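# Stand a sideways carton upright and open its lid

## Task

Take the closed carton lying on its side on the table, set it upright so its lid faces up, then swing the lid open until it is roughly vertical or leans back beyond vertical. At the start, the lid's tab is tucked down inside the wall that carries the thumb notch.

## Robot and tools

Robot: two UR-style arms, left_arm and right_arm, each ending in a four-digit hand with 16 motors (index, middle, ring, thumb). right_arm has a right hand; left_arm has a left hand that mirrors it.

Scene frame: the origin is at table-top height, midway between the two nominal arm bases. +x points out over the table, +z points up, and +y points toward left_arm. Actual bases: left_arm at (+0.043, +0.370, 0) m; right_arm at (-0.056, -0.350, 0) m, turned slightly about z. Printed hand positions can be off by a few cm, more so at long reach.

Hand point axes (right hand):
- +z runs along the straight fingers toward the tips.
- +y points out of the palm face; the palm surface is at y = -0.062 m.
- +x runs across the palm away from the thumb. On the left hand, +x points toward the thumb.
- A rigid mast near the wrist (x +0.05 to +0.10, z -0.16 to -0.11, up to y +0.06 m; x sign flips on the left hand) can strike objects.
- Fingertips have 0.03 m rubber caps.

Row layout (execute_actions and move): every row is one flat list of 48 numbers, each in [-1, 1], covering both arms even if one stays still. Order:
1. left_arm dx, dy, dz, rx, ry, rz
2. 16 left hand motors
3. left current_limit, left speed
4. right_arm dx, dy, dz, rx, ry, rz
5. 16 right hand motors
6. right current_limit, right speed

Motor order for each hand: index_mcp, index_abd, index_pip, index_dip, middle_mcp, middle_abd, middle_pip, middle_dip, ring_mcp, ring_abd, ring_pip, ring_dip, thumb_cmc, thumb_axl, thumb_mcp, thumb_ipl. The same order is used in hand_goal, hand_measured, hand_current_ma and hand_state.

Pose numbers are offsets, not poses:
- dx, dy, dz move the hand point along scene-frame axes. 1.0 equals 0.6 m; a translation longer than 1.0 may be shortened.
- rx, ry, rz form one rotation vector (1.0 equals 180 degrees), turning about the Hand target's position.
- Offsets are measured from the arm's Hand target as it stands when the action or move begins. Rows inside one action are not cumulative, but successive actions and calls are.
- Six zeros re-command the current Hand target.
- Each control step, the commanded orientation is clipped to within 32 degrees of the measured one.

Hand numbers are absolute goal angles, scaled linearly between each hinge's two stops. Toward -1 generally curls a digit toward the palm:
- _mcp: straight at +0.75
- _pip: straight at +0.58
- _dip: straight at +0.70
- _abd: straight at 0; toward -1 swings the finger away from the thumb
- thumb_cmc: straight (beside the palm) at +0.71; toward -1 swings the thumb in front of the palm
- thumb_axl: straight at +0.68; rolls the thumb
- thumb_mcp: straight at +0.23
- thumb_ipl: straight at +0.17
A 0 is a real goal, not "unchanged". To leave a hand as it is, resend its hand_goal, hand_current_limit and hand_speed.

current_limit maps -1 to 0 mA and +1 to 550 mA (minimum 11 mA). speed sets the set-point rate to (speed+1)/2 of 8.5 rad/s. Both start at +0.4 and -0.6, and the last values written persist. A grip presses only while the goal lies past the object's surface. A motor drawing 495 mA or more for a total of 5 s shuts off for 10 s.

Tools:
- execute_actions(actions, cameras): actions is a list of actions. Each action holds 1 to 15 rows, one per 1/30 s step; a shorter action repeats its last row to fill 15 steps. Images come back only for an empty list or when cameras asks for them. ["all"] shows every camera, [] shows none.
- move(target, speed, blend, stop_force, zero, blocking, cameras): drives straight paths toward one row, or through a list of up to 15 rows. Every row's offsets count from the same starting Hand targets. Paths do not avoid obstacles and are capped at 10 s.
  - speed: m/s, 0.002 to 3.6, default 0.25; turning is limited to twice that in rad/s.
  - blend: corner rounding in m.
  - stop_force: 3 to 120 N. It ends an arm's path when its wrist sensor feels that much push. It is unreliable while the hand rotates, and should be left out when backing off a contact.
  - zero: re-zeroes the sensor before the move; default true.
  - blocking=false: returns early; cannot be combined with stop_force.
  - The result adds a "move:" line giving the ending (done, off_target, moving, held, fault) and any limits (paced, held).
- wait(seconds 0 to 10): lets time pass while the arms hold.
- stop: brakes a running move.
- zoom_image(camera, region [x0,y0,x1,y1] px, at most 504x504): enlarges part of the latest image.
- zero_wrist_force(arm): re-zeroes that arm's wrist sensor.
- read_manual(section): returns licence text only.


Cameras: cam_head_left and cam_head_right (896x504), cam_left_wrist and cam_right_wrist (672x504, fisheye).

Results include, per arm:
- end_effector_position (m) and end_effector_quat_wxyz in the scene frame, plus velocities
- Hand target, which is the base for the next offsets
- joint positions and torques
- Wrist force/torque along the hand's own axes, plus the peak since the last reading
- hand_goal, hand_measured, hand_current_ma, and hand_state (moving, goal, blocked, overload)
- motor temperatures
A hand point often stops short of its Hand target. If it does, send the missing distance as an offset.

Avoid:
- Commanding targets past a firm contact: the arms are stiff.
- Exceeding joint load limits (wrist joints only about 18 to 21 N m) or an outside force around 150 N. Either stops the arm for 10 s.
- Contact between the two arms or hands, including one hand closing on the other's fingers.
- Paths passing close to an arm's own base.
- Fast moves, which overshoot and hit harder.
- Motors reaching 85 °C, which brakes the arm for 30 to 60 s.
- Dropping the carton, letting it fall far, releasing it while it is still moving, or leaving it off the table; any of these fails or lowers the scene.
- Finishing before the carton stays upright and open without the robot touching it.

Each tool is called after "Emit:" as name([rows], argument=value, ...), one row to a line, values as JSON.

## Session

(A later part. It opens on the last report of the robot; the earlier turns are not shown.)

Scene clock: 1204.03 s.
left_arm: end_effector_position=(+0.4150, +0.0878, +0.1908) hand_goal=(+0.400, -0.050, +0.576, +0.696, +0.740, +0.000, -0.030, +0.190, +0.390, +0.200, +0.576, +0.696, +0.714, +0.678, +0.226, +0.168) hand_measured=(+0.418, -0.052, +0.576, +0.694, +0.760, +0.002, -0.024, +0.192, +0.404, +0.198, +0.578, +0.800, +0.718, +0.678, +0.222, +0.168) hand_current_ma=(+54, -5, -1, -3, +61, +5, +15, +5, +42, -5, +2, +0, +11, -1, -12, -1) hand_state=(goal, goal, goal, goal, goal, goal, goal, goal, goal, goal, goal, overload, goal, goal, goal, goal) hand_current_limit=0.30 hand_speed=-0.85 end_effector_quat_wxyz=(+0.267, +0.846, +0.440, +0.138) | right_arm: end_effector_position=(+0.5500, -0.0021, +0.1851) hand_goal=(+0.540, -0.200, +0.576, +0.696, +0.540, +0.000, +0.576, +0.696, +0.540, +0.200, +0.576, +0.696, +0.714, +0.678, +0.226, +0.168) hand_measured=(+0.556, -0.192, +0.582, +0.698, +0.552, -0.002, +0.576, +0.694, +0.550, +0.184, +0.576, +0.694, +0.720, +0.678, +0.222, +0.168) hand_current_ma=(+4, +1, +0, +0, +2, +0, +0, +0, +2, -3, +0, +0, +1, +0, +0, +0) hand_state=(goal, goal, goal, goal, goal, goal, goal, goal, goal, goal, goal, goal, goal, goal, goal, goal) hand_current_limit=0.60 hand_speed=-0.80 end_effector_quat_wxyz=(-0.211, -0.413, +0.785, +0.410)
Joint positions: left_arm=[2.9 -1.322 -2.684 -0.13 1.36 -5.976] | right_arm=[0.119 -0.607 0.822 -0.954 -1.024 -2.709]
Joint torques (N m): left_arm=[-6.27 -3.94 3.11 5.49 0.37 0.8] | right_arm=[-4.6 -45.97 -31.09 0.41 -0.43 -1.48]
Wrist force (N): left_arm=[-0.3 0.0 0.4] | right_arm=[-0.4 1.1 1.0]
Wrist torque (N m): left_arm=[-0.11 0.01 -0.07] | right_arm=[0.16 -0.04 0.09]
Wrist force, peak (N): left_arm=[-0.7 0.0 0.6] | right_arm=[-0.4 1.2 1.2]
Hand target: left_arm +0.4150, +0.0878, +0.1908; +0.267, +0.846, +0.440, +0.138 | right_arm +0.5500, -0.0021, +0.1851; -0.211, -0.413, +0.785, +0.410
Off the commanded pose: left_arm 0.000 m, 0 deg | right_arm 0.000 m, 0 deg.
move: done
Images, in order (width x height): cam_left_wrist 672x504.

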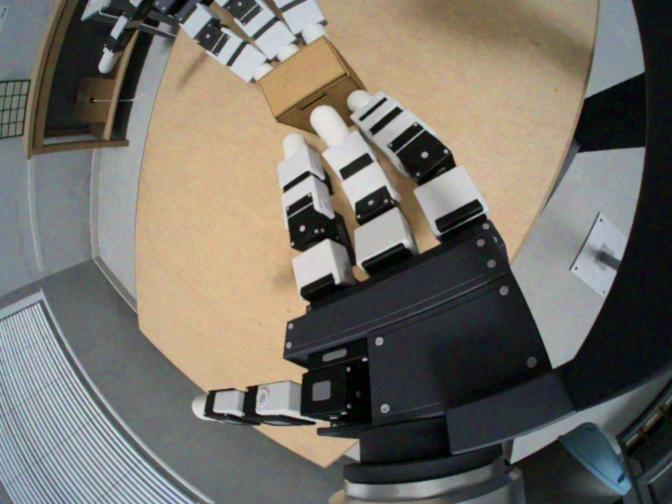

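Emit:
move(target=[0,0,0,0,0,0,0.4,-0.05,0.576,0.696,0.66,0.0,-0.03,0.189,0.39,0.2,0.576,0.696,0.714,0.678,0.226,0.168,0.3,-0.85,0,0,0,0,0,0,0.54,-0.2,0.576,0.696,0.54,0,0.576,0.696,0.54,0.2,0.576,0.696,0.714,0.678,0.226,0.168,0.6,-0.8], cameras=["cam_left_wrist"])

Emit:
zoom_image(camera="cam_left_wrist", region=[220, 20, 420, 220])

Scene clock: 1212.93 s.
left_arm: end_effector_position=(+0.4150, +0.0878, +0.1908) hand_goal=(+0.400, -0.050, +0.576, +0.696, +0.660, +0.000, -0.030, +0.190, +0.390, +0.200, +0.576, +0.696, +0.714, +0.678, +0.226, +0.168) hand_measured=(+0.418, -0.052, +0.576, +0.694, +0.680, +0.002, -0.024, +0.192, +0.404, +0.196, +0.578, +0.800, +0.718, +0.678, +0.222, +0.168) hand_current_ma=(+54, -5, -1, -3, +63, +5, +15, +5, +42, -5, +2, +0, +11, -1, -12, -1) hand_state=(goal, goal, goal, goal, goal, goal, goal, goal, goal, goal, goal, overload, goal, goal, goal, goal) hand_current_limit=0.30 hand_speed=-0.85 end_effector_quat_wxyz=(+0.267, +0.846, +0.440, +0.138) | right_arm: end_effector_position=(+0.5500, -0.0021, +0.1851) hand_goal=(+0.540, -0.200, +0.576, +0.696, +0.540, +0.000, +0.576, +0.696, +0.540, +0.200, +0.576, +0.696, +0.714, +0.678, +0.226, +0.168) hand_measured=(+0.556, -0.192, +0.582, +0.698, +0.552, -0.002, +0.576, +0.694, +0.550, +0.184, +0.576, +0.694, +0.720, +0.678, +0.222, +0.168) hand_current_ma=(+4, +1, +0, +0, +2, +0, +0, +0, +2, -3, +0, +0, +1, +0, +0, +0) hand_state=(goal, goal, goal, goal, goal, goal, goal, goal, goal, goal, goal, goal, goal, goal, goal, goal) hand_current_limit=0.60 hand_speed=-0.80 end_effector_quat_wxyz=(-0.211, -0.413, +0.785, +0.410)
Joint positions: left_arm=[2.9 -1.322 -2.684 -0.13 1.36 -5.976] | right_arm=[0.119 -0.607 0.822 -0.954 -1.024 -2.709]
Joint torques (N m): left_arm=[-5.74 -3.96 5.27 5.57 0.29 0.92] | right_arm=[-4.29 -45.18 -30.71 0.62 -0.17 -1.08]
Wrist force (N): left_arm=[-0.2 0.4 0.6] | right_arm=[-0.3 1.0 1.3]
Wrist torque (N m): left_arm=[-0.07 0.01 -0.08] | right_arm=[0.14 -0.05 0.09]
Wrist force, peak (N): left_arm=[-0.4 0.4 1.0] | right_arm=[-0.2 1.3 1.4]
Hand target: left_arm +0.4150, +0.0878, +0.1908; +0.267, +0.846, +0.440, +0.138 | right_arm +0.5500, -0.0021, +0.1851; -0.211, -0.413, +0.785, +0.410
Off the commanded pose: left_arm 0.000 m, 0 deg | right_arm 0.000 m, 0 deg.
move: done
Images, in order (width x height): cam_left_wrist 672x504.

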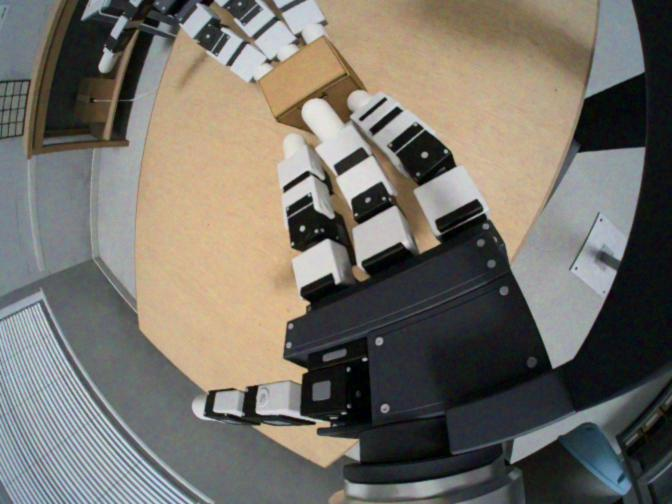

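Scaled by 2.520 from the camera's 672x504 image, which has a finer 960x720 frame.

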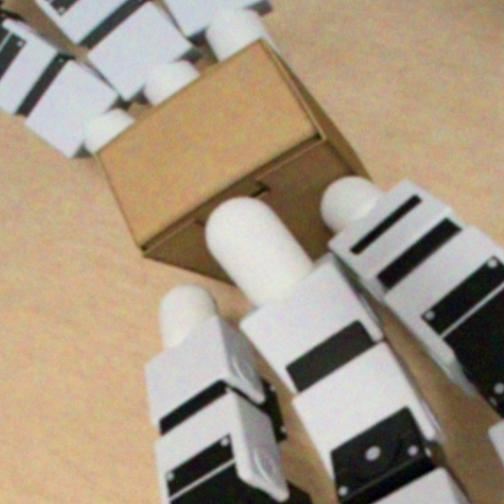

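Emit:
move(target=[0.0041,-0.0029,0,0,0,0,0.4,-0.05,0.576,0.696,0.66,0.0,-0.03,0.189,0.39,0.2,0.576,0.696,0.714,0.678,0.226,0.168,0.3,-0.85,0,0,0,0,0,0,0.54,-0.2,0.576,0.696,0.54,0,0.576,0.696,0.54,0.2,0.576,0.696,0.714,0.678,0.226,0.168,0.6,-0.8], speed=0.02)

Emit:
move(target=[0.0041,-0.0029,0,0,0,0,0.4,-0.05,0.576,0.696,0.66,0.0,-0.03,0.189,0.39,0.2,0.576,0.696,0.714,0.678,0.226,0.168,0.3,-0.85,0,0,0,0,0,0,0.54,-0.2,0.576,0.696,0.54,0,0.576,0.696,0.54,0.2,0.576,0.696,0.714,0.678,0.226,0.168,0.6,-0.8], speed=0.02, cameras=["cam_left_wrist"])

Emit:
zoom_image(camera="cam_left_wrist", region=[220, 20, 420, 220])

Scene clock: 1228.00 s.
left_arm: end_effector_position=(+0.4175, +0.0860, +0.1908) hand_goal=(+0.400, -0.050, +0.576, +0.696, +0.660, +0.000, -0.030, +0.190, +0.390, +0.200, +0.576, +0.696, +0.714, +0.678, +0.226, +0.168) hand_measured=(+0.418, -0.052, +0.576, +0.694, +0.676, +0.002, -0.024, +0.192, +0.404, +0.188, +0.578, +0.800, +0.718, +0.678, +0.222, +0.168) hand_current_ma=(+54, -5, -1, -3, +50, +5, +15, +5, +42, -27, +3, +0, +11, -1, -12, -1) hand_state=(goal, goal, goal, goal, goal, goal, goal, goal, goal, goal, goal, overload, goal, goal, goal, goal) hand_current_limit=0.30 hand_speed=-0.85 end_effector_quat_wxyz=(+0.267, +0.846, +0.440, +0.138) | right_arm: end_effector_position=(+0.5500, -0.0021, +0.1851) hand_goal=(+0.540, -0.200, +0.576, +0.696, +0.540, +0.000, +0.576, +0.696, +0.540, +0.200, +0.576, +0.696, +0.714, +0.678, +0.226, +0.168) hand_measured=(+0.556, -0.186, +0.582, +0.698, +0.552, +0.002, +0.576, +0.694, +0.550, +0.190, +0.576, +0.694, +0.720, +0.678, +0.222, +0.168) hand_current_ma=(+4, +2, +0, +0, +2, +0, +0, +0, +2, -1, +0, +0, +1, +0, +0, +0) hand_state=(goal, goal, goal, goal, goal, goal, goal, goal, goal, goal, goal, goal, goal, goal, goal, goal) hand_current_limit=0.60 hand_speed=-0.80 end_effector_quat_wxyz=(-0.211, -0.413, +0.785, +0.410)
Joint positions: left_arm=[2.896 -1.334 -2.677 -0.124 1.363 -5.98] | right_arm=[0.119 -0.607 0.822 -0.954 -1.024 -2.709]
Joint torques (N m): left_arm=[-0.52 9.98 26.96 5.12 0.29 -0.2] | right_arm=[-4.17 -47.75 -31.78 0.53 -0.58 -1.15]
Wrist force (N): left_arm=[-1.7 -1.5 -2.1] | right_arm=[-1.4 -0.3 -1.2]
Wrist torque (N m): left_arm=[0.15 -0.27 -0.03] | right_arm=[0.32 -0.15 -0.10]
Wrist force, peak (N): left_arm=[-1.6 -1.1 -2.6] | right_arm=[-1.4 0.2 -1.9]
Hand target: left_arm +0.4174, +0.0860, +0.1908; +0.267, +0.846, +0.440, +0.138 | right_arm +0.5500, -0.0021, +0.1851; -0.211, -0.413, +0.785, +0.410
Off the commanded pose: left_arm 0.000 m, 0 deg | right_arm 0.000 m, 0 deg.
move: done

Scene clock: 1228.70 s.
left_arm: end_effector_position=(+0.4199, +0.0842, +0.1909) hand_goal=(+0.400, -0.050, +0.576, +0.696, +0.660, +0.000, -0.030, +0.190, +0.390, +0.200, +0.576, +0.696, +0.714, +0.678, +0.226, +0.168) hand_measured=(+0.418, -0.052, +0.576, +0.694, +0.676, +0.002, -0.024, +0.192, +0.404, +0.176, +0.578, +0.800, +0.718, +0.678, +0.222, +0.168) hand_current_ma=(+54, -5, -1, -3, +50, +5, +15, +5, +42, -65, +6, +0, +11, -1, -12, -1) hand_state=(goal, goal, goal, goal, goal, goal, goal, goal, goal, blocked, goal, overload, goal, goal, goal, goal) hand_current_limit=0.30 hand_speed=-0.85 end_effector_quat_wxyz=(+0.267, +0.846, +0.440, +0.138) | right_arm: end_effector_position=(+0.5500, -0.0021, +0.1851) hand_goal=(+0.540, -0.200, +0.576, +0.696, +0.540, +0.000, +0.576, +0.696, +0.540, +0.200, +0.576, +0.696, +0.714, +0.678, +0.226, +0.168) hand_measured=(+0.550, -0.180, +0.578, +0.698, +0.546, +0.008, +0.574, +0.694, +0.550, +0.196, +0.576, +0.694, +0.720, +0.678, +0.222, +0.168) hand_current_ma=(+2, +4, +0, +0, +1, +1, +0, +0, +2, +0, +0, +0, +1, +0, +0, +0) hand_state=(goal, goal, goal, goal, goal, goal, goal, goal, goal, goal, goal, goal, goal, goal, goal, goal) hand_current_limit=0.60 hand_speed=-0.80 end_effector_quat_wxyz=(-0.211, -0.413, +0.785, +0.410)
Joint positions: left_arm=[2.891 -1.346 -2.67 -0.118 1.365 -5.984] | right_arm=[0.119 -0.607 0.822 -0.954 -1.024 -2.709]
Joint torques (N m): left_arm=[-2.76 9.55 26.91 5.27 0.26 -0.33] | right_arm=[-4.66 -47.89 -31.13 0.55 -0.27 -1.05]
Wrist force (N): left_arm=[-2.5 -2.8 -3.9] | right_arm=[-2.3 -0.4 -3.4]
Wrist torque (N m): left_arm=[0.23 -0.51 0.02] | right_arm=[0.38 -0.17 -0.15]
Wrist force, peak (N): left_arm=[-2.7 -2.3 -4.2] | right_arm=[-2.2 0.5 -3.8]
Hand target: left_arm +0.4199, +0.0843, +0.1908; +0.267, +0.846, +0.440, +0.138 | right_arm +0.5500, -0.0021, +0.1851; -0.211, -0.413, +0.785, +0.410
Off the commanded pose: left_arm 0.000 m, 0 deg | right_arm 0.000 m, 0 deg.
move: done
Images, in order (width x height): cam_left_wrist 672x504.

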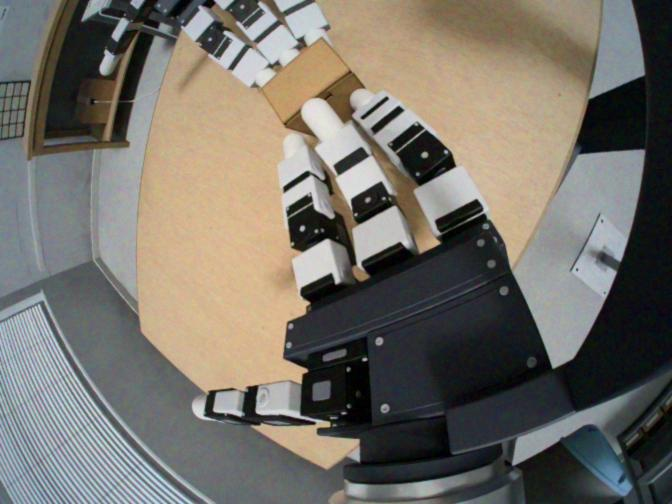

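Scaled by 2.520 from the camera's 672x504 image, which has a finer 960x720 frame.

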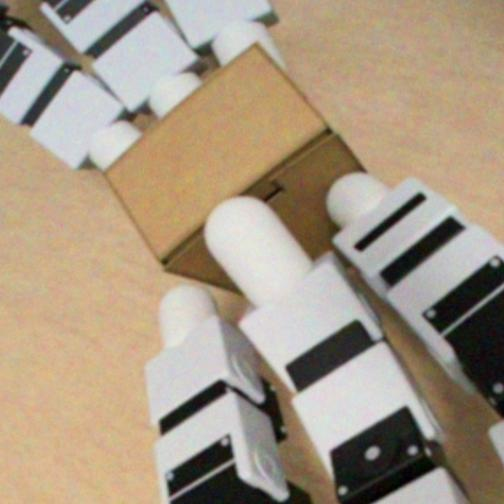

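Emit:
move([
  [-0.0054,0.0038,0,0,0,0,0.4,-0.05,0.576,0.696,0.66,0.0,-0.03,0.189,0.39,0.2,0.576,0.696,0.714,0.678,0.226,0.168,0.3,-0.85,0,0,0,0,0,0,0.54,-0.2,0.576,0.696,0.54,0,0.576,0.696,0.54,0.2,0.576,0.696,0.714,0.678,0.226,0.168,0.6,-0.8],
  [-0.0054,0.0038,0,0,0,0,0.34,-0.05,0.576,0.696,0.78,0.0,-0.03,0.189,0.43,0.35,0.576,0.696,0.714,0.678,0.226,0.168,0.3,-0.9,0,0,0,0,0,0,0.54,-0.2,0.576,0.696,0.54,0,0.576,0.696,0.54,0.2,0.576,0.696,0.714,0.678,0.226,0.168,0.6,-0.8],
], speed=0.03, cameras=["cam_left_wrist"])

Emit:
zoom_image(camera="cam_left_wrist", region=[220, 20, 420, 220])

Scene clock: 1243.63 s.
left_arm: end_effector_position=(+0.4166, +0.0866, +0.1908) hand_goal=(+0.340, -0.050, +0.576, +0.696, +0.780, +0.000, -0.030, +0.190, +0.430, +0.350, +0.576, +0.696, +0.714, +0.678, +0.226, +0.168) hand_measured=(+0.360, -0.052, +0.576, +0.694, +0.756, +0.034, -0.038, +0.188, +0.454, +0.236, +0.584, +0.852, +0.718, +0.678, +0.222, +0.168) hand_current_ma=(+64, -4, +0, -3, -78, +97, -22, -4, +77, -357, +20, +0, +11, -1, -12, -1) hand_state=(goal, goal, goal, goal, blocked, blocked, goal, goal, blocked, blocked, goal, overload, goal, goal, goal, goal) hand_current_limit=0.30 hand_speed=-0.90 end_effector_quat_wxyz=(+0.267, +0.846, +0.440, +0.138) | right_arm: end_effector_position=(+0.5500, -0.0021, +0.1851) hand_goal=(+0.540, -0.200, +0.576, +0.696, +0.540, +0.000, +0.576, +0.696, +0.540, +0.200, +0.576, +0.696, +0.714, +0.678, +0.226, +0.168) hand_measured=(+0.550, -0.182, +0.578, +0.698, +0.546, +0.006, +0.576, +0.694, +0.550, +0.196, +0.578, +0.694, +0.720, +0.678, +0.222, +0.168) hand_current_ma=(+2, +4, +0, +0, +1, +1, +0, +0, +2, +0, +0, +0, +1, +0, +0, +0) hand_state=(goal, goal, goal, goal, goal, goal, goal, goal, goal, goal, goal, goal, goal, goal, goal, goal) hand_current_limit=0.60 hand_speed=-0.80 end_effector_quat_wxyz=(-0.211, -0.413, +0.785, +0.410)
Joint positions: left_arm=[2.897 -1.33 -2.679 -0.126 1.362 -5.978] | right_arm=[0.119 -0.607 0.822 -0.954 -1.024 -2.709]
Joint torques (N m): left_arm=[-5.98 -4.95 33.83 5.58 0.56 -0.83] | right_arm=[-3.88 -50.34 -30.76 -0.52 -0.35 -1.36]
Wrist force (N): left_arm=[-0.2 0.4 0.5] | right_arm=[0.0 0.9 1.2]
Wrist torque (N m): left_arm=[-0.05 0.01 -0.09] | right_arm=[0.13 -0.08 -0.03]
Wrist force, peak (N): left_arm=[-2.6 -2.7 -4.1] | right_arm=[-2.1 0.3 -3.8]
Hand target: left_arm +0.4166, +0.0866, +0.1908; +0.267, +0.846, +0.440, +0.138 | right_arm +0.5500, -0.0021, +0.1851; -0.211, -0.413, +0.785, +0.410
Off the commanded pose: left_arm 0.000 m, 0 deg | right_arm 0.000 m, 0 deg.
move: done
Images, in order (width x height): cam_left_wrist 672x504.

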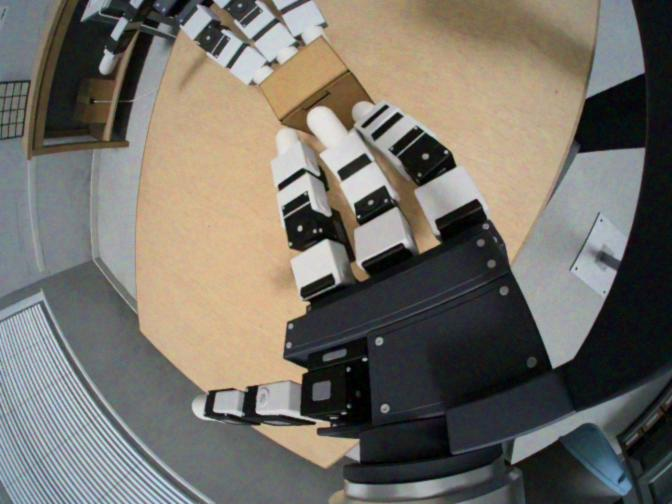

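Scaled by 2.520 from the camera's 672x504 image, which has a finer 960x720 frame.

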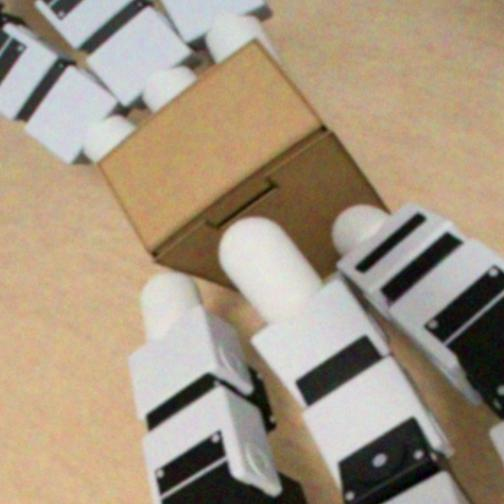

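Emit:
move([
  [0,0,0,0,0,0,0.28,-0.05,0.576,0.696,0.72,-0.06,-0.03,0.189,0.47,0.16,0.576,0.696,0.714,0.678,0.226,0.168,0.3,-0.9,0,0,0,0,0,0,0.54,-0.2,0.576,0.696,0.54,0,0.576,0.696,0.54,0.2,0.576,0.696,0.714,0.678,0.226,0.168,0.6,-0.8],
], speed=0.03, cameras=["cam_left_wrist"])

Emit:
zoom_image(camera="cam_left_wrist", region=[220, 20, 420, 220])

Scene clock: 1257.53 s.
left_arm: end_effector_position=(+0.4166, +0.0866, +0.1908) hand_goal=(+0.280, -0.050, +0.576, +0.696, +0.720, -0.060, -0.030, +0.190, +0.470, +0.160, +0.576, +0.696, +0.714, +0.678, +0.226, +0.168) hand_measured=(+0.300, -0.052, +0.576, +0.694, +0.736, -0.050, -0.026, +0.190, +0.474, +0.158, +0.576, +0.864, +0.718, +0.678, +0.222, +0.168) hand_current_ma=(+61, -4, +0, -3, +53, +23, +10, -1, +9, -2, -1, +0, +11, -1, -12, -1) hand_state=(goal, goal, goal, goal, goal, goal, goal, goal, goal, goal, goal, overload, goal, goal, goal, goal) hand_current_limit=0.30 hand_speed=-0.90 end_effector_quat_wxyz=(+0.267, +0.846, +0.440, +0.138) | right_arm: end_effector_position=(+0.5500, -0.0021, +0.1851) hand_goal=(+0.540, -0.200, +0.576, +0.696, +0.540, +0.000, +0.576, +0.696, +0.540, +0.200, +0.576, +0.696, +0.714, +0.678, +0.226, +0.168) hand_measured=(+0.550, -0.182, +0.578, +0.698, +0.546, +0.006, +0.576, +0.694, +0.550, +0.196, +0.578, +0.694, +0.720, +0.678, +0.222, +0.168) hand_current_ma=(+2, +4, +0, +0, +1, +1, +0, +0, +2, +0, +0, +0, +1, +0, +0, +0) hand_state=(goal, goal, goal, goal, goal, goal, goal, goal, goal, goal, goal, goal, goal, goal, goal, goal) hand_current_limit=0.60 hand_speed=-0.80 end_effector_quat_wxyz=(-0.211, -0.413, +0.785, +0.410)
Joint positions: left_arm=[2.897 -1.33 -2.679 -0.126 1.362 -5.978] | right_arm=[0.119 -0.607 0.822 -0.954 -1.024 -2.709]
Joint torques (N m): left_arm=[-6.16 -4.83 33.54 5.59 0.66 -0.8] | right_arm=[-4.19 -51.88 -31.19 -1.6 -0.23 -1.69]
Wrist force (N): left_arm=[-0.3 0.4 0.2] | right_arm=[-0.1 1.1 1.1]
Wrist torque (N m): left_arm=[-0.03 0.00 -0.09] | right_arm=[0.15 -0.07 -0.03]
Wrist force, peak (N): left_arm=[-0.3 0.6 1.0] | right_arm=[-0.2 1.4 1.3]
Hand target: left_arm +0.4166, +0.0866, +0.1908; +0.267, +0.846, +0.440, +0.138 | right_arm +0.5500, -0.0021, +0.1851; -0.211, -0.413, +0.785, +0.410
Off the commanded pose: left_arm 0.000 m, 0 deg | right_arm 0.000 m, 0 deg.
move: done
Images, in order (width x height): cam_left_wrist 672x504.

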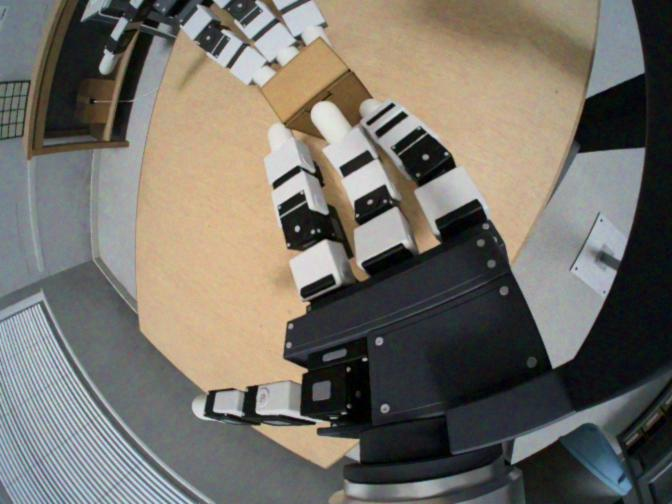

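Scaled by 2.520 from the camera's 672x504 image, which has a finer 960x720 frame.

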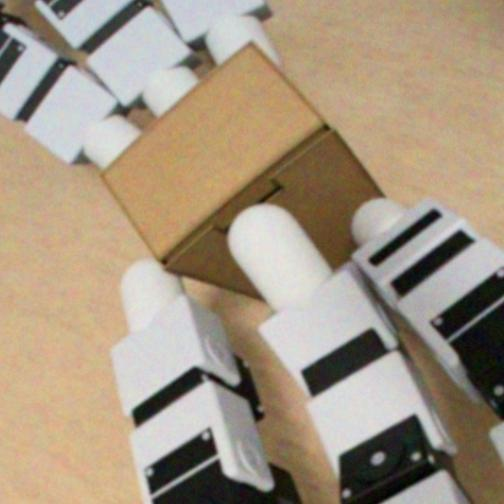

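Emit:
move([
  [0,0,0,0,0,0,0.42,-0.05,0.576,0.696,0.85,0.04,-0.03,0.189,0.48,0.22,0.576,0.696,0.714,0.678,0.226,0.168,0.3,-0.8,0,0,0,0,0,0,0.54,-0.2,0.576,0.696,0.54,0,0.576,0.696,0.54,0.2,0.576,0.696,0.714,0.678,0.226,0.168,0.6,-0.8],
  [-0.0124,-0.0177,0,0,0,0,0.42,-0.05,0.576,0.696,0.85,0.04,-0.03,0.189,0.48,0.22,0.576,0.696,0.714,0.678,0.226,0.168,0.3,-0.8,0,0,0,0,0,0,0.54,-0.2,0.576,0.696,0.54,0,0.576,0.696,0.54,0.2,0.576,0.696,0.714,0.678,0.226,0.168,0.6,-0.8],
  [-0.0124,-0.0177,0,0,0,0,0.33,-0.05,0.576,0.696,0.78,0.04,-0.03,0.189,0.44,0.22,0.576,0.696,0.714,0.678,0.226,0.168,0.3,-0.9,0,0,0,0,0,0,0.54,-0.2,0.576,0.696,0.54,0,0.576,0.696,0.54,0.2,0.576,0.696,0.714,0.678,0.226,0.168,0.6,-0.8],
], speed=0.03, cameras=["cam_left_wrist"])

Emit:
zoom_image(camera="cam_left_wrist", region=[220, 20, 420, 220])

Scene clock: 1274.50 s.
left_arm: end_effector_position=(+0.4092, +0.0759, +0.1909) hand_goal=(+0.330, -0.050, +0.576, +0.696, +0.780, +0.040, -0.030, +0.190, +0.440, +0.220, +0.576, +0.696, +0.714, +0.678, +0.226, +0.168) hand_measured=(+0.350, -0.052, +0.576, +0.694, +0.794, +0.038, -0.026, +0.190, +0.458, +0.216, +0.576, +0.864, +0.718, +0.678, +0.222, +0.168) hand_current_ma=(+62, -2, +1, -3, +42, -5, +6, -1, +54, -6, +1, +0, +11, -1, -12, -1) hand_state=(goal, goal, goal, goal, goal, goal, goal, goal, goal, goal, goal, overload, goal, goal, goal, goal) hand_current_limit=0.30 hand_speed=-0.90 end_effector_quat_wxyz=(+0.267, +0.846, +0.440, +0.138) | right_arm: end_effector_position=(+0.5500, -0.0021, +0.1851) hand_goal=(+0.540, -0.200, +0.576, +0.696, +0.540, +0.000, +0.576, +0.696, +0.540, +0.200, +0.576, +0.696, +0.714, +0.678, +0.226, +0.168) hand_measured=(+0.550, -0.182, +0.578, +0.698, +0.546, +0.006, +0.576, +0.694, +0.550, +0.196, +0.578, +0.694, +0.720, +0.678, +0.222, +0.168) hand_current_ma=(+2, +4, +0, +0, +1, +0, +0, +0, +2, +0, +0, +0, +1, +0, +0, +0) hand_state=(goal, goal, goal, goal, goal, goal, goal, goal, goal, goal, goal, goal, goal, goal, goal, goal) hand_current_limit=0.60 hand_speed=-0.80 end_effector_quat_wxyz=(-0.211, -0.413, +0.785, +0.410)
Joint positions: left_arm=[2.845 -1.343 -2.674 -0.109 1.39 -6.022] | right_arm=[0.119 -0.607 0.822 -0.954 -1.024 -2.709]
Joint torques (N m): left_arm=[3.68 19.89 12 0.47 -0.8 0.17] | right_arm=[-3.13 -54.85 -31.28 -1.7 -0.27 -1.56]
Wrist force (N): left_arm=[0.1 1.0 0.6] | right_arm=[-0.2 1.2 1.2]
Wrist torque (N m): left_arm=[-0.01 -0.02 0.04] | right_arm=[0.15 -0.06 -0.04]
Wrist force, peak (N): left_arm=[-0.5 0.2 1.1] | right_arm=[-0.2 1.3 1.3]
Hand target: left_arm +0.4092, +0.0759, +0.1908; +0.267, +0.846, +0.440, +0.138 | right_arm +0.5500, -0.0021, +0.1851; -0.211, -0.413, +0.785, +0.410
Off the commanded pose: left_arm 0.000 m, 0 deg | right_arm 0.000 m, 0 deg.
move: done
Images, in order (width x height): cam_left_wrist 672x504.

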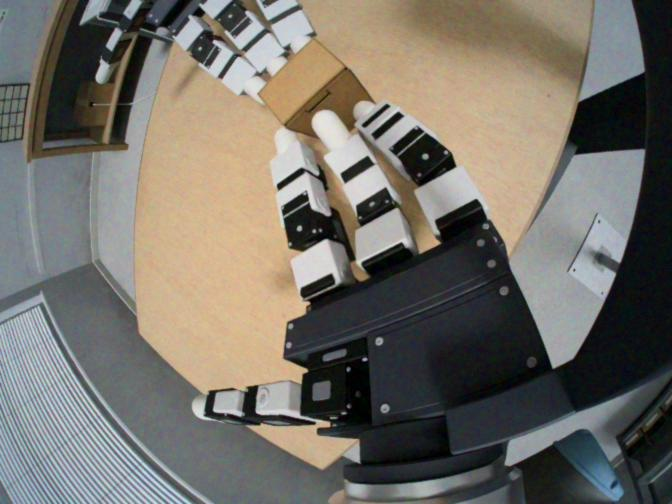

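Scaled by 2.520 from the camera's 672x504 image, which has a finer 960x720 frame.

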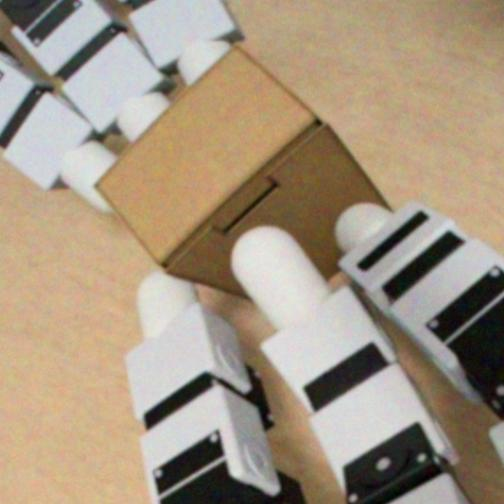

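Emit:
move([
  [0,0,0,0,0,0,0.38,-0.1,0.576,0.696,1.0,0.04,-0.03,0.189,0.5,0.1,0.576,0.696,0.714,0.678,0.226,0.168,0.3,-0.8,0,0,0,0,0,0,0.54,-0.2,0.576,0.696,0.54,0,0.576,0.696,0.54,0.2,0.576,0.696,0.714,0.678,0.226,0.168,0.6,-0.8],
  [0,0,0,0,0,0,0.27,-0.1,0.576,0.696,1.0,0.04,-0.03,0.189,0.5,0.1,0.576,0.696,0.714,0.678,0.226,0.168,0.3,-0.92,0,0,0,0,0,0,0.54,-0.2,0.576,0.696,0.54,0,0.576,0.696,0.54,0.2,0.576,0.696,0.714,0.678,0.226,0.168,0.6,-0.8],
], speed=0.03, cameras=["cam_left_wrist"])

Emit:
zoom_image(camera="cam_left_wrist", region=[220, 20, 420, 220])

Scene clock: 1290.77 s.
left_arm: end_effector_position=(+0.4092, +0.0759, +0.1908) hand_goal=(+0.270, -0.100, +0.576, +0.696, +1.000, +0.040, -0.030, +0.190, +0.500, +0.100, +0.576, +0.696, +0.714, +0.678, +0.226, +0.168) hand_measured=(+0.290, -0.096, +0.576, +0.694, +1.000, +0.038, -0.026, +0.190, +0.504, +0.102, +0.576, +0.864, +0.718, +0.678, +0.222, +0.168) hand_current_ma=(+65, +8, +1, -3, +0, -5, +6, -1, +11, +4, +1, +0, +11, -1, -12, -1) hand_state=(blocked, goal, goal, goal, goal, goal, goal, goal, goal, goal, goal, overload, goal, goal, goal, goal) hand_current_limit=0.30 hand_speed=-0.92 end_effector_quat_wxyz=(+0.267, +0.846, +0.440, +0.138) | right_arm: end_effector_position=(+0.5500, -0.0021, +0.1851) hand_goal=(+0.540, -0.200, +0.576, +0.696, +0.540, +0.000, +0.576, +0.696, +0.540, +0.200, +0.576, +0.696, +0.714, +0.678, +0.226, +0.168) hand_measured=(+0.550, -0.182, +0.578, +0.698, +0.546, +0.006, +0.576, +0.694, +0.550, +0.196, +0.578, +0.694, +0.720, +0.678, +0.222, +0.168) hand_current_ma=(+2, +4, +0, +0, +1, +0, +0, +0, +2, +0, +0, +0, +1, +0, +0, +0) hand_state=(goal, goal, goal, goal, goal, goal, goal, goal, goal, goal, goal, goal, goal, goal, goal, goal) hand_current_limit=0.60 hand_speed=-0.80 end_effector_quat_wxyz=(-0.211, -0.413, +0.785, +0.410)
Joint positions: left_arm=[2.845 -1.343 -2.674 -0.109 1.39 -6.022] | right_arm=[0.119 -0.607 0.822 -0.954 -1.024 -2.709]
Joint torques (N m): left_arm=[3.83 19.16 1.27 0.72 -0.96 -0.71] | right_arm=[-3.62 -55.84 -30.86 -1.56 -0.42 -1.48]
Wrist force (N): left_arm=[-0.2 0.7 0.3] | right_arm=[-0.4 0.9 1.3]
Wrist torque (N m): left_arm=[-0.02 0.00 0.03] | right_arm=[0.11 -0.05 -0.06]
Wrist force, peak (N): left_arm=[0.1 1.1 0.9] | right_arm=[-0.3 1.4 1.2]
Hand target: left_arm +0.4092, +0.0759, +0.1908; +0.267, +0.846, +0.440, +0.138 | right_arm +0.5500, -0.0021, +0.1851; -0.211, -0.413, +0.785, +0.410
Off the commanded pose: left_arm 0.000 m, 0 deg | right_arm 0.000 m, 0 deg.
move: done
Images, in order (width x height): cam_left_wrist 672x504.

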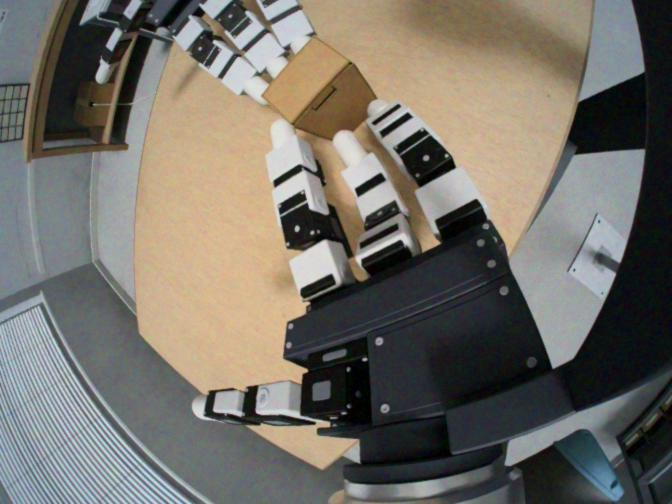

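Scaled by 2.520 from the camera's 672x504 image, which has a finer 960x720 frame.

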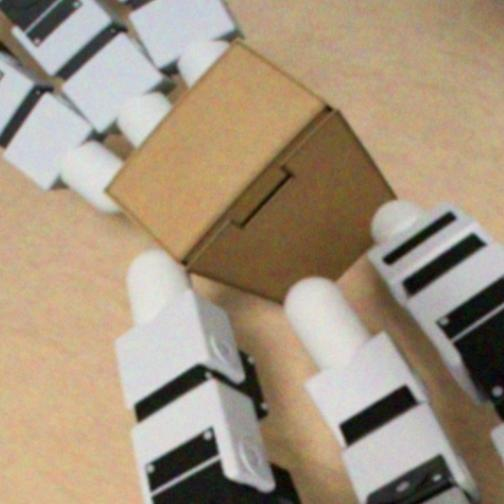

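Emit:
move([
  [-0.0273,0.0191,0,0,0,0,0.42,-0.1,0.576,0.696,0.9,0.02,-0.03,0.189,0.5,0.1,0.576,0.696,0.714,0.678,0.226,0.168,0.3,-0.8,0.0205,-0.0143,0,0,0,0,0.54,-0.2,0.576,0.696,0.54,0,0.576,0.696,0.54,0.2,0.576,0.696,0.714,0.678,0.226,0.168,0.6,-0.8],
  [-0.0242,-0.0193,0,0,0,0.0722,0.42,-0.1,0.576,0.696,0.9,0.02,-0.03,0.189,0.5,0.1,0.576,0.696,0.714,0.678,0.226,0.168,0.3,-0.8,0.0103,0.0072,0,0,0,0.0722,0.54,-0.2,0.576,0.696,0.54,0,0.576,0.696,0.54,0.2,0.576,0.696,0.714,0.678,0.226,0.168,0.6,-0.8],
], speed=0.03, cameras=["cam_left_wrist"])

Emit:
zoom_image(camera="cam_left_wrist", region=[220, 20, 420, 220])

Scene clock: 1329.83 s.
left_arm: end_effector_position=(+0.3951, +0.0650, +0.1909) hand_goal=(+0.420, -0.100, +0.576, +0.696, +0.900, +0.020, -0.030, +0.190, +0.500, +0.100, +0.576, +0.696, +0.714, +0.678, +0.226, +0.168) hand_measured=(+0.426, -0.096, +0.576, +0.694, +0.910, +0.022, -0.026, +0.190, +0.506, +0.102, +0.576, +0.864, +0.718, +0.678, +0.222, +0.168) hand_current_ma=(+14, +6, +1, -3, +29, +4, +6, -1, +13, +4, +1, +0, +11, -1, -12, -1) hand_state=(goal, goal, goal, goal, goal, goal, goal, goal, goal, goal, goal, overload, goal, goal, goal, goal) hand_current_limit=0.30 hand_speed=-0.80 end_effector_quat_wxyz=(+0.255, +0.814, +0.496, +0.159) | right_arm: end_effector_position=(+0.5561, +0.0022, +0.1849) hand_goal=(+0.540, -0.200, +0.576, +0.696, +0.540, +0.000, +0.576, +0.696, +0.540, +0.200, +0.576, +0.696, +0.714, +0.678, +0.226, +0.168) hand_measured=(+0.550, -0.182, +0.578, +0.698, +0.546, +0.006, +0.576, +0.694, +0.550, +0.196, +0.578, +0.694, +0.720, +0.678, +0.222, +0.168) hand_current_ma=(+2, +4, +0, +0, +1, +0, +0, +0, +2, +0, +0, +0, +1, +0, +0, +0) hand_state=(goal, goal, goal, goal, goal, goal, goal, goal, goal, goal, goal, goal, goal, goal, goal, goal) hand_current_limit=0.60 hand_speed=-0.80 end_effector_quat_wxyz=(-0.256, -0.499, +0.734, +0.383)
Joint positions: left_arm=[2.665 -1.401 -2.645 -0.056 1.577 -6.283] | right_arm=[0.173 -0.391 0.39 -0.679 -1.155 -2.835]
Joint torques (N m): left_arm=[-0.84 4.01 23.68 5.56 1.03 0.77] | right_arm=[-3.8 -75.27 -10.36 -1.19 2.02 1.33]
Wrist force (N): left_arm=[-0.1 1.1 0.3] | right_arm=[-0.5 0.7 1.2]
Wrist torque (N m): left_arm=[0.04 0.02 0.03] | right_arm=[0.10 -0.03 0.07]
Wrist force, peak (N): left_arm=[0.2 1.4 0.9] | right_arm=[-0.1 1.6 1.8]
Hand target: left_arm +0.3947, +0.0644, +0.1908; +0.250, +0.791, +0.533, +0.167 | right_arm +0.5561, +0.0022, +0.1851; -0.256, -0.499, +0.734, +0.383
Off the commanded pose: left_arm 0.001 m, 5 deg | right_arm 0.000 m, 0 deg.
joint sent to its limit (left arm) — joint 6 (wrist 3), lower limit. The joint targets are off in orientation, not in position.
move: off_target (left_arm)
Images, in order (width x height): cam_left_wrist 672x504.

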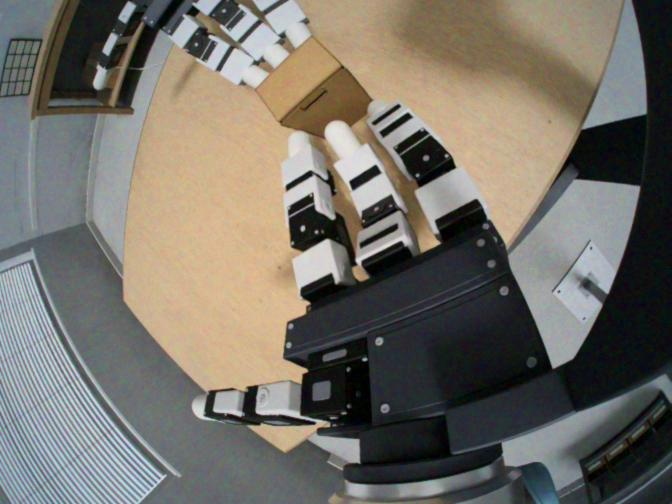

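Scaled by 2.520 from the camera's 672x504 image, which has a finer 960x720 frame.

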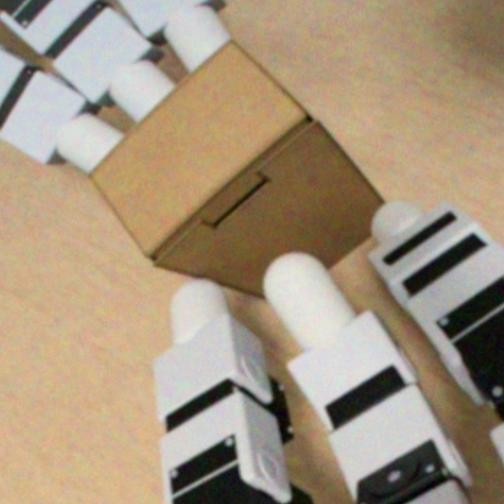

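Emit:
move([
  [0,0,0,0,0,-0.028,0.42,-0.17,0.576,0.696,1.0,0.05,-0.03,0.189,0.5,0.1,0.576,0.696,0.714,0.678,0.226,0.168,0.3,-0.8,0,0,0,0,0,0,0.54,-0.2,0.576,0.696,0.54,0,0.576,0.696,0.54,0.2,0.576,0.696,0.714,0.678,0.226,0.168,0.6,-0.8],
  [0,0,0,0,0,-0.028,0.30,-0.17,0.576,0.696,1.0,0.05,-0.03,0.189,0.5,0.1,0.576,0.696,0.714,0.678,0.226,0.168,0.3,-0.92,0,0,0,0,0,0,0.54,-0.2,0.576,0.696,0.54,0,0.576,0.696,0.54,0.2,0.576,0.696,0.714,0.678,0.226,0.168,0.6,-0.8],
], speed=0.03, cameras=["cam_left_wrist"])

Emit:
zoom_image(camera="cam_left_wrist", region=[220, 20, 420, 220])

Scene clock: 1354.80 s.
left_arm: end_effector_position=(+0.3948, +0.0646, +0.1909) hand_goal=(+0.300, -0.170, +0.576, +0.696, +1.000, +0.050, -0.030, +0.190, +0.500, +0.100, +0.576, +0.696, +0.714, +0.678, +0.226, +0.168) hand_measured=(+0.320, -0.166, +0.576, +0.694, +1.000, +0.046, -0.026, +0.190, +0.506, +0.102, +0.576, +0.864, +0.718, +0.678, +0.222, +0.168) hand_current_ma=(+62, +7, +1, -3, +0, -6, +6, -1, +13, +4, +1, +0, +11, -1, -12, -1) hand_state=(goal, goal, goal, goal, goal, goal, goal, goal, goal, goal, goal, overload, goal, goal, goal, goal) hand_current_limit=0.30 hand_speed=-0.92 end_effector_quat_wxyz=(+0.257, +0.814, +0.497, +0.155) | right_arm: end_effector_position=(+0.5561, +0.0022, +0.1851) hand_goal=(+0.540, -0.200, +0.576, +0.696, +0.540, +0.000, +0.576, +0.696, +0.540, +0.200, +0.576, +0.696, +0.714, +0.678, +0.226, +0.168) hand_measured=(+0.550, -0.182, +0.578, +0.698, +0.546, +0.006, +0.576, +0.694, +0.550, +0.196, +0.578, +0.694, +0.720, +0.678, +0.222, +0.168) hand_current_ma=(+2, +4, +0, +0, +1, +0, +0, +0, +2, +0, +0, +0, +1, +0, +0, +0) hand_state=(goal, goal, goal, goal, goal, goal, goal, goal, goal, goal, goal, goal, goal, goal, goal, goal) hand_current_limit=0.60 hand_speed=-0.80 end_effector_quat_wxyz=(-0.256, -0.499, +0.734, +0.383)
Joint positions: left_arm=[2.668 -1.398 -2.646 -0.059 1.568 -6.283] | right_arm=[0.173 -0.391 0.39 -0.679 -1.155 -2.835]
Joint torques (N m): left_arm=[-5.6 4.86 3.74 4.32 0.63 0.69] | right_arm=[-5.43 -89.69 -13.25 -1.21 2.61 1.22]
Wrist force (N): left_arm=[0.2 1.2 0.3] | right_arm=[-0.7 1.0 1.2]
Wrist torque (N m): left_arm=[0.05 -0.02 0.06] | right_arm=[0.14 -0.01 0.07]
Wrist force, peak (N): left_arm=[0.0 1.5 0.4] | right_arm=[-0.9 0.8 1.4]
Hand target: left_arm +0.3947, +0.0644, +0.1908; +0.257, +0.814, +0.498, +0.156 | right_arm +0.5561, +0.0022, +0.1851; -0.256, -0.499, +0.734, +0.383
Off the commanded pose: left_arm 0.000 m, 0 deg | right_arm 0.000 m, 0 deg.
joint sent to its limit (left arm) — joint 6 (wrist 3), lower limit. The joint targets still meet the commanded pose.
move: done
Images, in order (width x height): cam_left_wrist 672x504.

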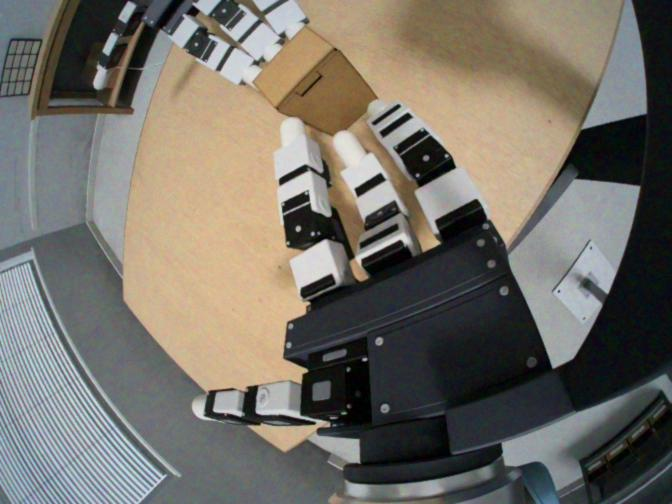

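Scaled by 2.520 from the camera's 672x504 image, which has a finer 960x720 frame.

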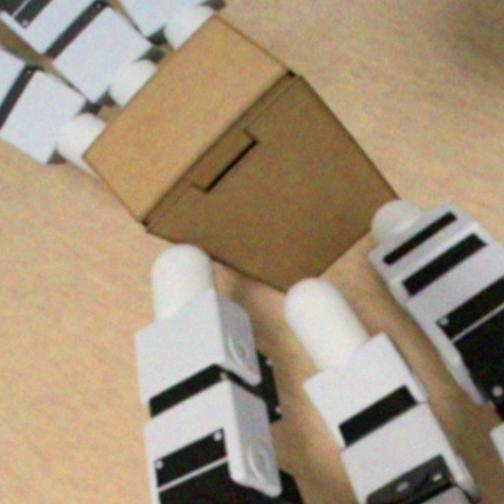

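Emit:
wait(seconds=0, cameras=["cam_head_left","cam_head_right","cam_right_wrist"])

Emit:
zoom_image(camera="cam_head_left", region=[320, 230, 440, 330])

Emit:
zoom_image(camera="cam_right_wrist", region=[240, 0, 480, 220])

Scene clock: 1367.03 s.
left_arm: end_effector_position=(+0.3948, +0.0646, +0.1908) hand_goal=(+0.300, -0.170, +0.576, +0.696, +1.000, +0.050, -0.030, +0.190, +0.500, +0.100, +0.576, +0.696, +0.714, +0.678, +0.226, +0.168) hand_measured=(+0.320, -0.166, +0.576, +0.694, +1.000, +0.046, -0.026, +0.190, +0.506, +0.102, +0.576, +0.864, +0.718, +0.678, +0.222, +0.168) hand_current_ma=(+62, +7, +1, -3, +0, -6, +6, -1, +13, +4, +1, +0, +11, -1, -12, -1) hand_state=(goal, goal, goal, goal, goal, goal, goal, goal, goal, goal, goal, overload, goal, goal, goal, goal) hand_current_limit=0.30 hand_speed=-0.92 end_effector_quat_wxyz=(+0.257, +0.814, +0.497, +0.155) | right_arm: end_effector_position=(+0.5561, +0.0022, +0.1851) hand_goal=(+0.540, -0.200, +0.576, +0.696, +0.540, +0.000, +0.576, +0.696, +0.540, +0.200, +0.576, +0.696, +0.714, +0.678, +0.226, +0.168) hand_measured=(+0.550, -0.182, +0.578, +0.698, +0.546, +0.006, +0.576, +0.694, +0.550, +0.196, +0.578, +0.694, +0.720, +0.678, +0.222, +0.168) hand_current_ma=(+2, +4, +0, +0, +1, +0, +0, +0, +2, +0, +0, +0, +1, +0, +0, +0) hand_state=(goal, goal, goal, goal, goal, goal, goal, goal, goal, goal, goal, goal, goal, goal, goal, goal) hand_current_limit=0.60 hand_speed=-0.80 end_effector_quat_wxyz=(-0.256, -0.499, +0.734, +0.383)
Joint positions: left_arm=[2.668 -1.398 -2.646 -0.059 1.568 -6.283] | right_arm=[0.173 -0.391 0.39 -0.679 -1.155 -2.835]
Joint torques (N m): left_arm=[-5.45 -1.81 13.36 5.2 0.54 0.6] | right_arm=[-4.86 -87.07 -15.71 -1.16 2.55 1.11]
Wrist force (N): left_arm=[-0.3 0.8 0.6] | right_arm=[-0.6 0.8 1.2]
Wrist torque (N m): left_arm=[-0.02 0.06 0.02] | right_arm=[0.11 -0.01 0.06]
Wrist force, peak (N): left_arm=[-0.2 1.4 0.6] | right_arm=[-0.7 0.9 1.5]
Hand target: left_arm +0.3947, +0.0644, +0.1908; +0.257, +0.814, +0.498, +0.156 | right_arm +0.5561, +0.0022, +0.1851; -0.256, -0.499, +0.734, +0.383
Off the commanded pose: left_arm 0.000 m, 0 deg | right_arm 0.000 m, 0 deg.
Images, in order (width x height): cam_head_left 896x504, cam_head_right 896x504, cam_right_wrist 672x504.

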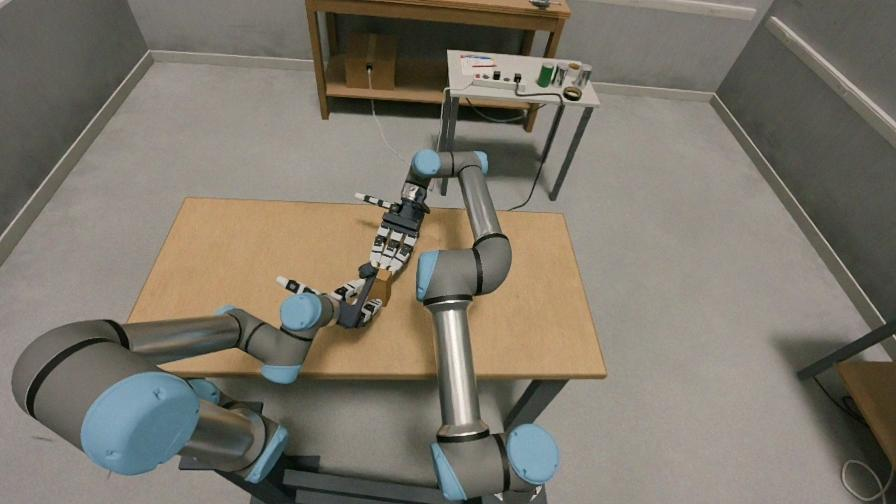

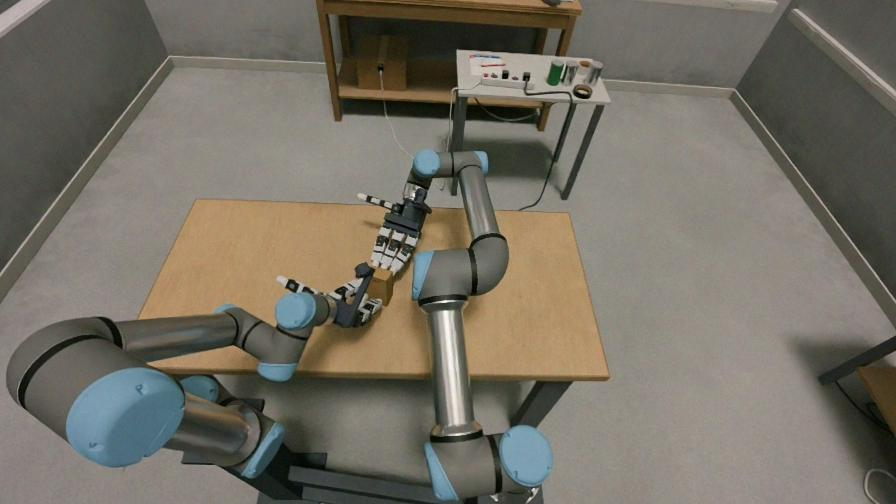

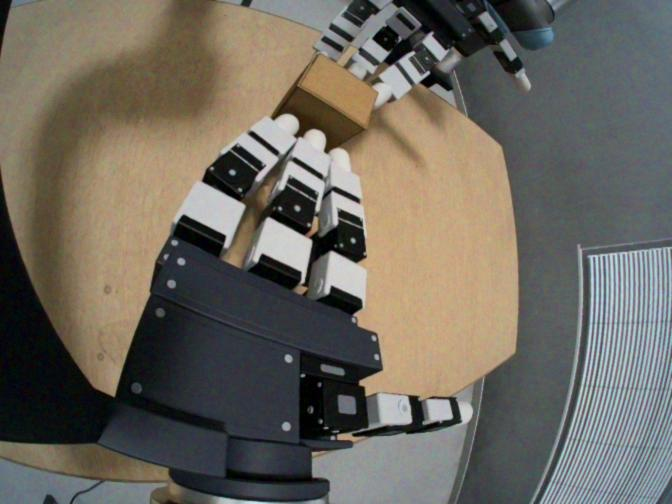

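Scaled by 4.200 from the camera's 896x504 image, which has a finer 1280x720 frame.

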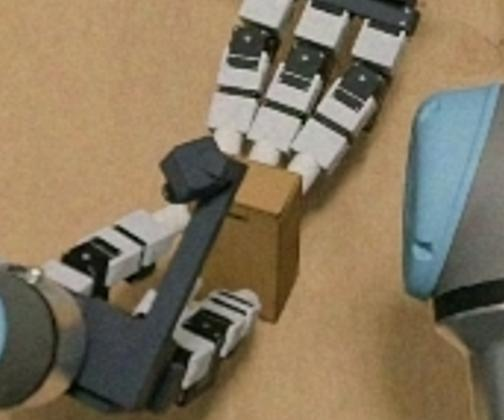

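Scaled by 2.100 from the camera's 672x504 image, which has a finer 960x720 frame.

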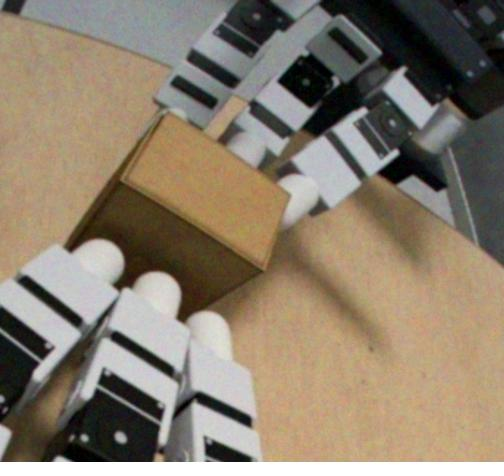

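Emit:
move([
  [0,0,0,0,0,0,0.40,-0.12,0.576,0.696,0.9,0.03,-0.03,0.189,0.5,0.1,0.576,0.696,0.714,0.678,0.226,0.168,0.3,-0.85,0,0,0,0,0,0,0.54,-0.2,0.576,0.696,0.54,0,0.576,0.696,0.54,0.2,0.576,0.696,0.714,0.678,0.226,0.168,0.6,-0.8],
  [0,0,0,0,0,0,0.40,-0.12,0.576,0.696,0.9,0.03,-0.03,0.189,0.5,0.1,0.576,0.696,0.714,0.678,0.226,0.168,0.3,-0.85,-0.0216,0.0087,0,0,0,0,0.54,-0.2,0.576,0.696,0.54,0,0.576,0.696,0.54,0.2,0.576,0.696,0.714,0.678,0.226,0.168,0.6,-0.8],
], speed=0.02, cameras=["cam_left_wrist","cam_right_wrist"])

Emit:
zoom_image(camera="cam_left_wrist", region=[220, 20, 420, 220])

Emit:
zoom_image(camera="cam_right_wrist", region=[240, 0, 480, 220])

Scene clock: 1390.37 s.
left_arm: end_effector_position=(+0.3948, +0.0646, +0.1908) hand_goal=(+0.400, -0.120, +0.576, +0.696, +0.900, +0.030, -0.030, +0.190, +0.500, +0.100, +0.576, +0.696, +0.714, +0.678, +0.226, +0.168) hand_measured=(+0.406, -0.122, +0.576, +0.694, +0.912, +0.032, -0.026, +0.190, +0.506, +0.102, +0.576, +0.864, +0.718, +0.678, +0.222, +0.168) hand_current_ma=(+13, -5, +1, -3, +32, +5, +6, -1, +13, +4, +1, +0, +11, -1, -12, -1) hand_state=(goal, goal, goal, goal, goal, goal, goal, goal, goal, goal, goal, overload, goal, goal, goal, goal) hand_current_limit=0.30 hand_speed=-0.85 end_effector_quat_wxyz=(+0.257, +0.814, +0.497, +0.155) | right_arm: end_effector_position=(+0.5431, +0.0075, +0.1853) hand_goal=(+0.540, -0.200, +0.576, +0.696, +0.540, +0.000, +0.576, +0.696, +0.540, +0.200, +0.576, +0.696, +0.714, +0.678, +0.226, +0.168) hand_measured=(+0.550, -0.182, +0.578, +0.698, +0.546, +0.006, +0.576, +0.694, +0.550, +0.194, +0.578, +0.694, +0.720, +0.678, +0.222, +0.168) hand_current_ma=(+2, +4, +0, +0, +1, +0, +0, +0, +2, +0, +0, +0, +1, +0, +0, +0) hand_state=(goal, goal, goal, goal, goal, goal, goal, goal, goal, goal, goal, goal, goal, goal, goal, goal) hand_current_limit=0.60 hand_speed=-0.80 end_effector_quat_wxyz=(-0.256, -0.499, +0.734, +0.383) end_effector_velocity=(+0.001, +0.000, +0.001) end_effector_angular_velocity=(+0.001, -0.002, -0.001)
Joint positions: left_arm=[2.668 -1.398 -2.646 -0.059 1.568 -6.283] | right_arm=[0.182 -0.452 0.512 -0.742 -1.149 -2.829]
Joint velocities: left_arm=[within noise] | right_arm=[0 0.001 -0.006 0.003 0.001 0]
Joint torques (N m): left_arm=[-5.85 -2.15 27.6 5.16 0.52 0.57] | right_arm=[-3.92 -42.6 -34.22 0.48 1.7 0.43]
Wrist force (N): left_arm=[-0.2 1.1 0.5] | right_arm=[-0.4 0.7 0.7]
Wrist torque (N m): left_arm=[0.01 0.03 0.04] | right_arm=[0.15 -0.06 0.08]
Wrist force, peak (N): left_arm=[-0.1 1.4 0.6] | right_arm=[-0.2 1.4 1.5]
Hand target: left_arm +0.3947, +0.0644, +0.1908; +0.257, +0.814, +0.498, +0.156 | right_arm +0.5432, +0.0074, +0.1851; -0.256, -0.499, +0.734, +0.383
Off the commanded pose: left_arm 0.000 m, 0 deg | right_arm 0.000 m, 0 deg.
joint sent to its limit (left arm) — joint 6 (wrist 3), lower limit. The joint targets still meet the commanded pose.
move: done
Images, in order (width x height): cam_left_wrist 672x504, cam_right_wrist 672x504.

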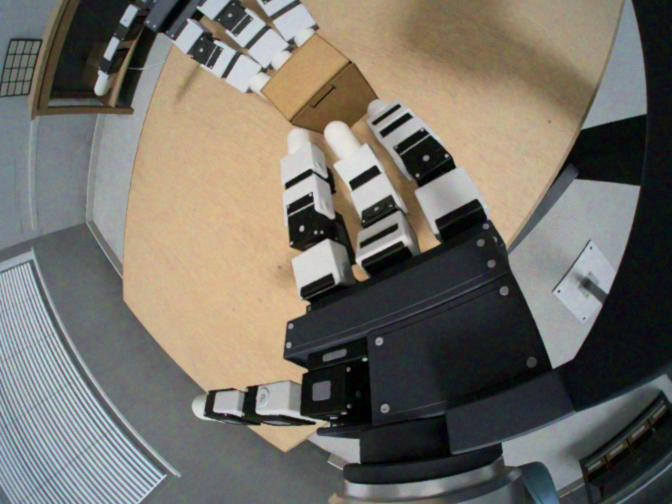

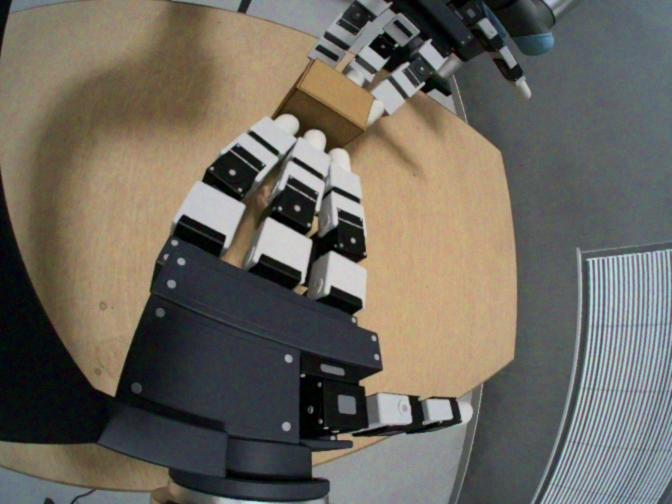

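Scaled by 2.520 from the camera's 672x504 image, which has a finer 960x720 frame.

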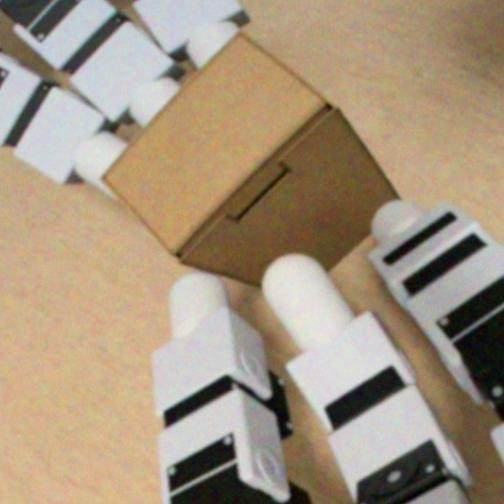

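Scaled by 2.100 from the camera's 672x504 image, which has a finer 960x720 frame.

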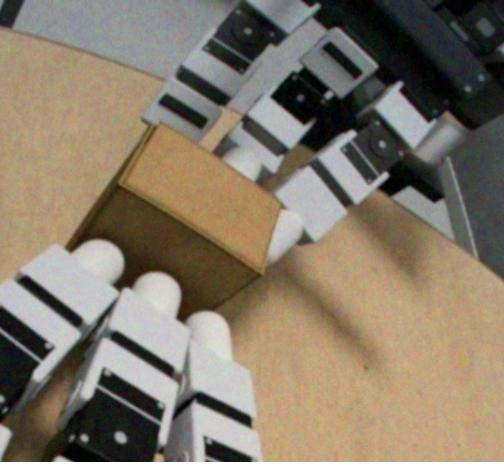

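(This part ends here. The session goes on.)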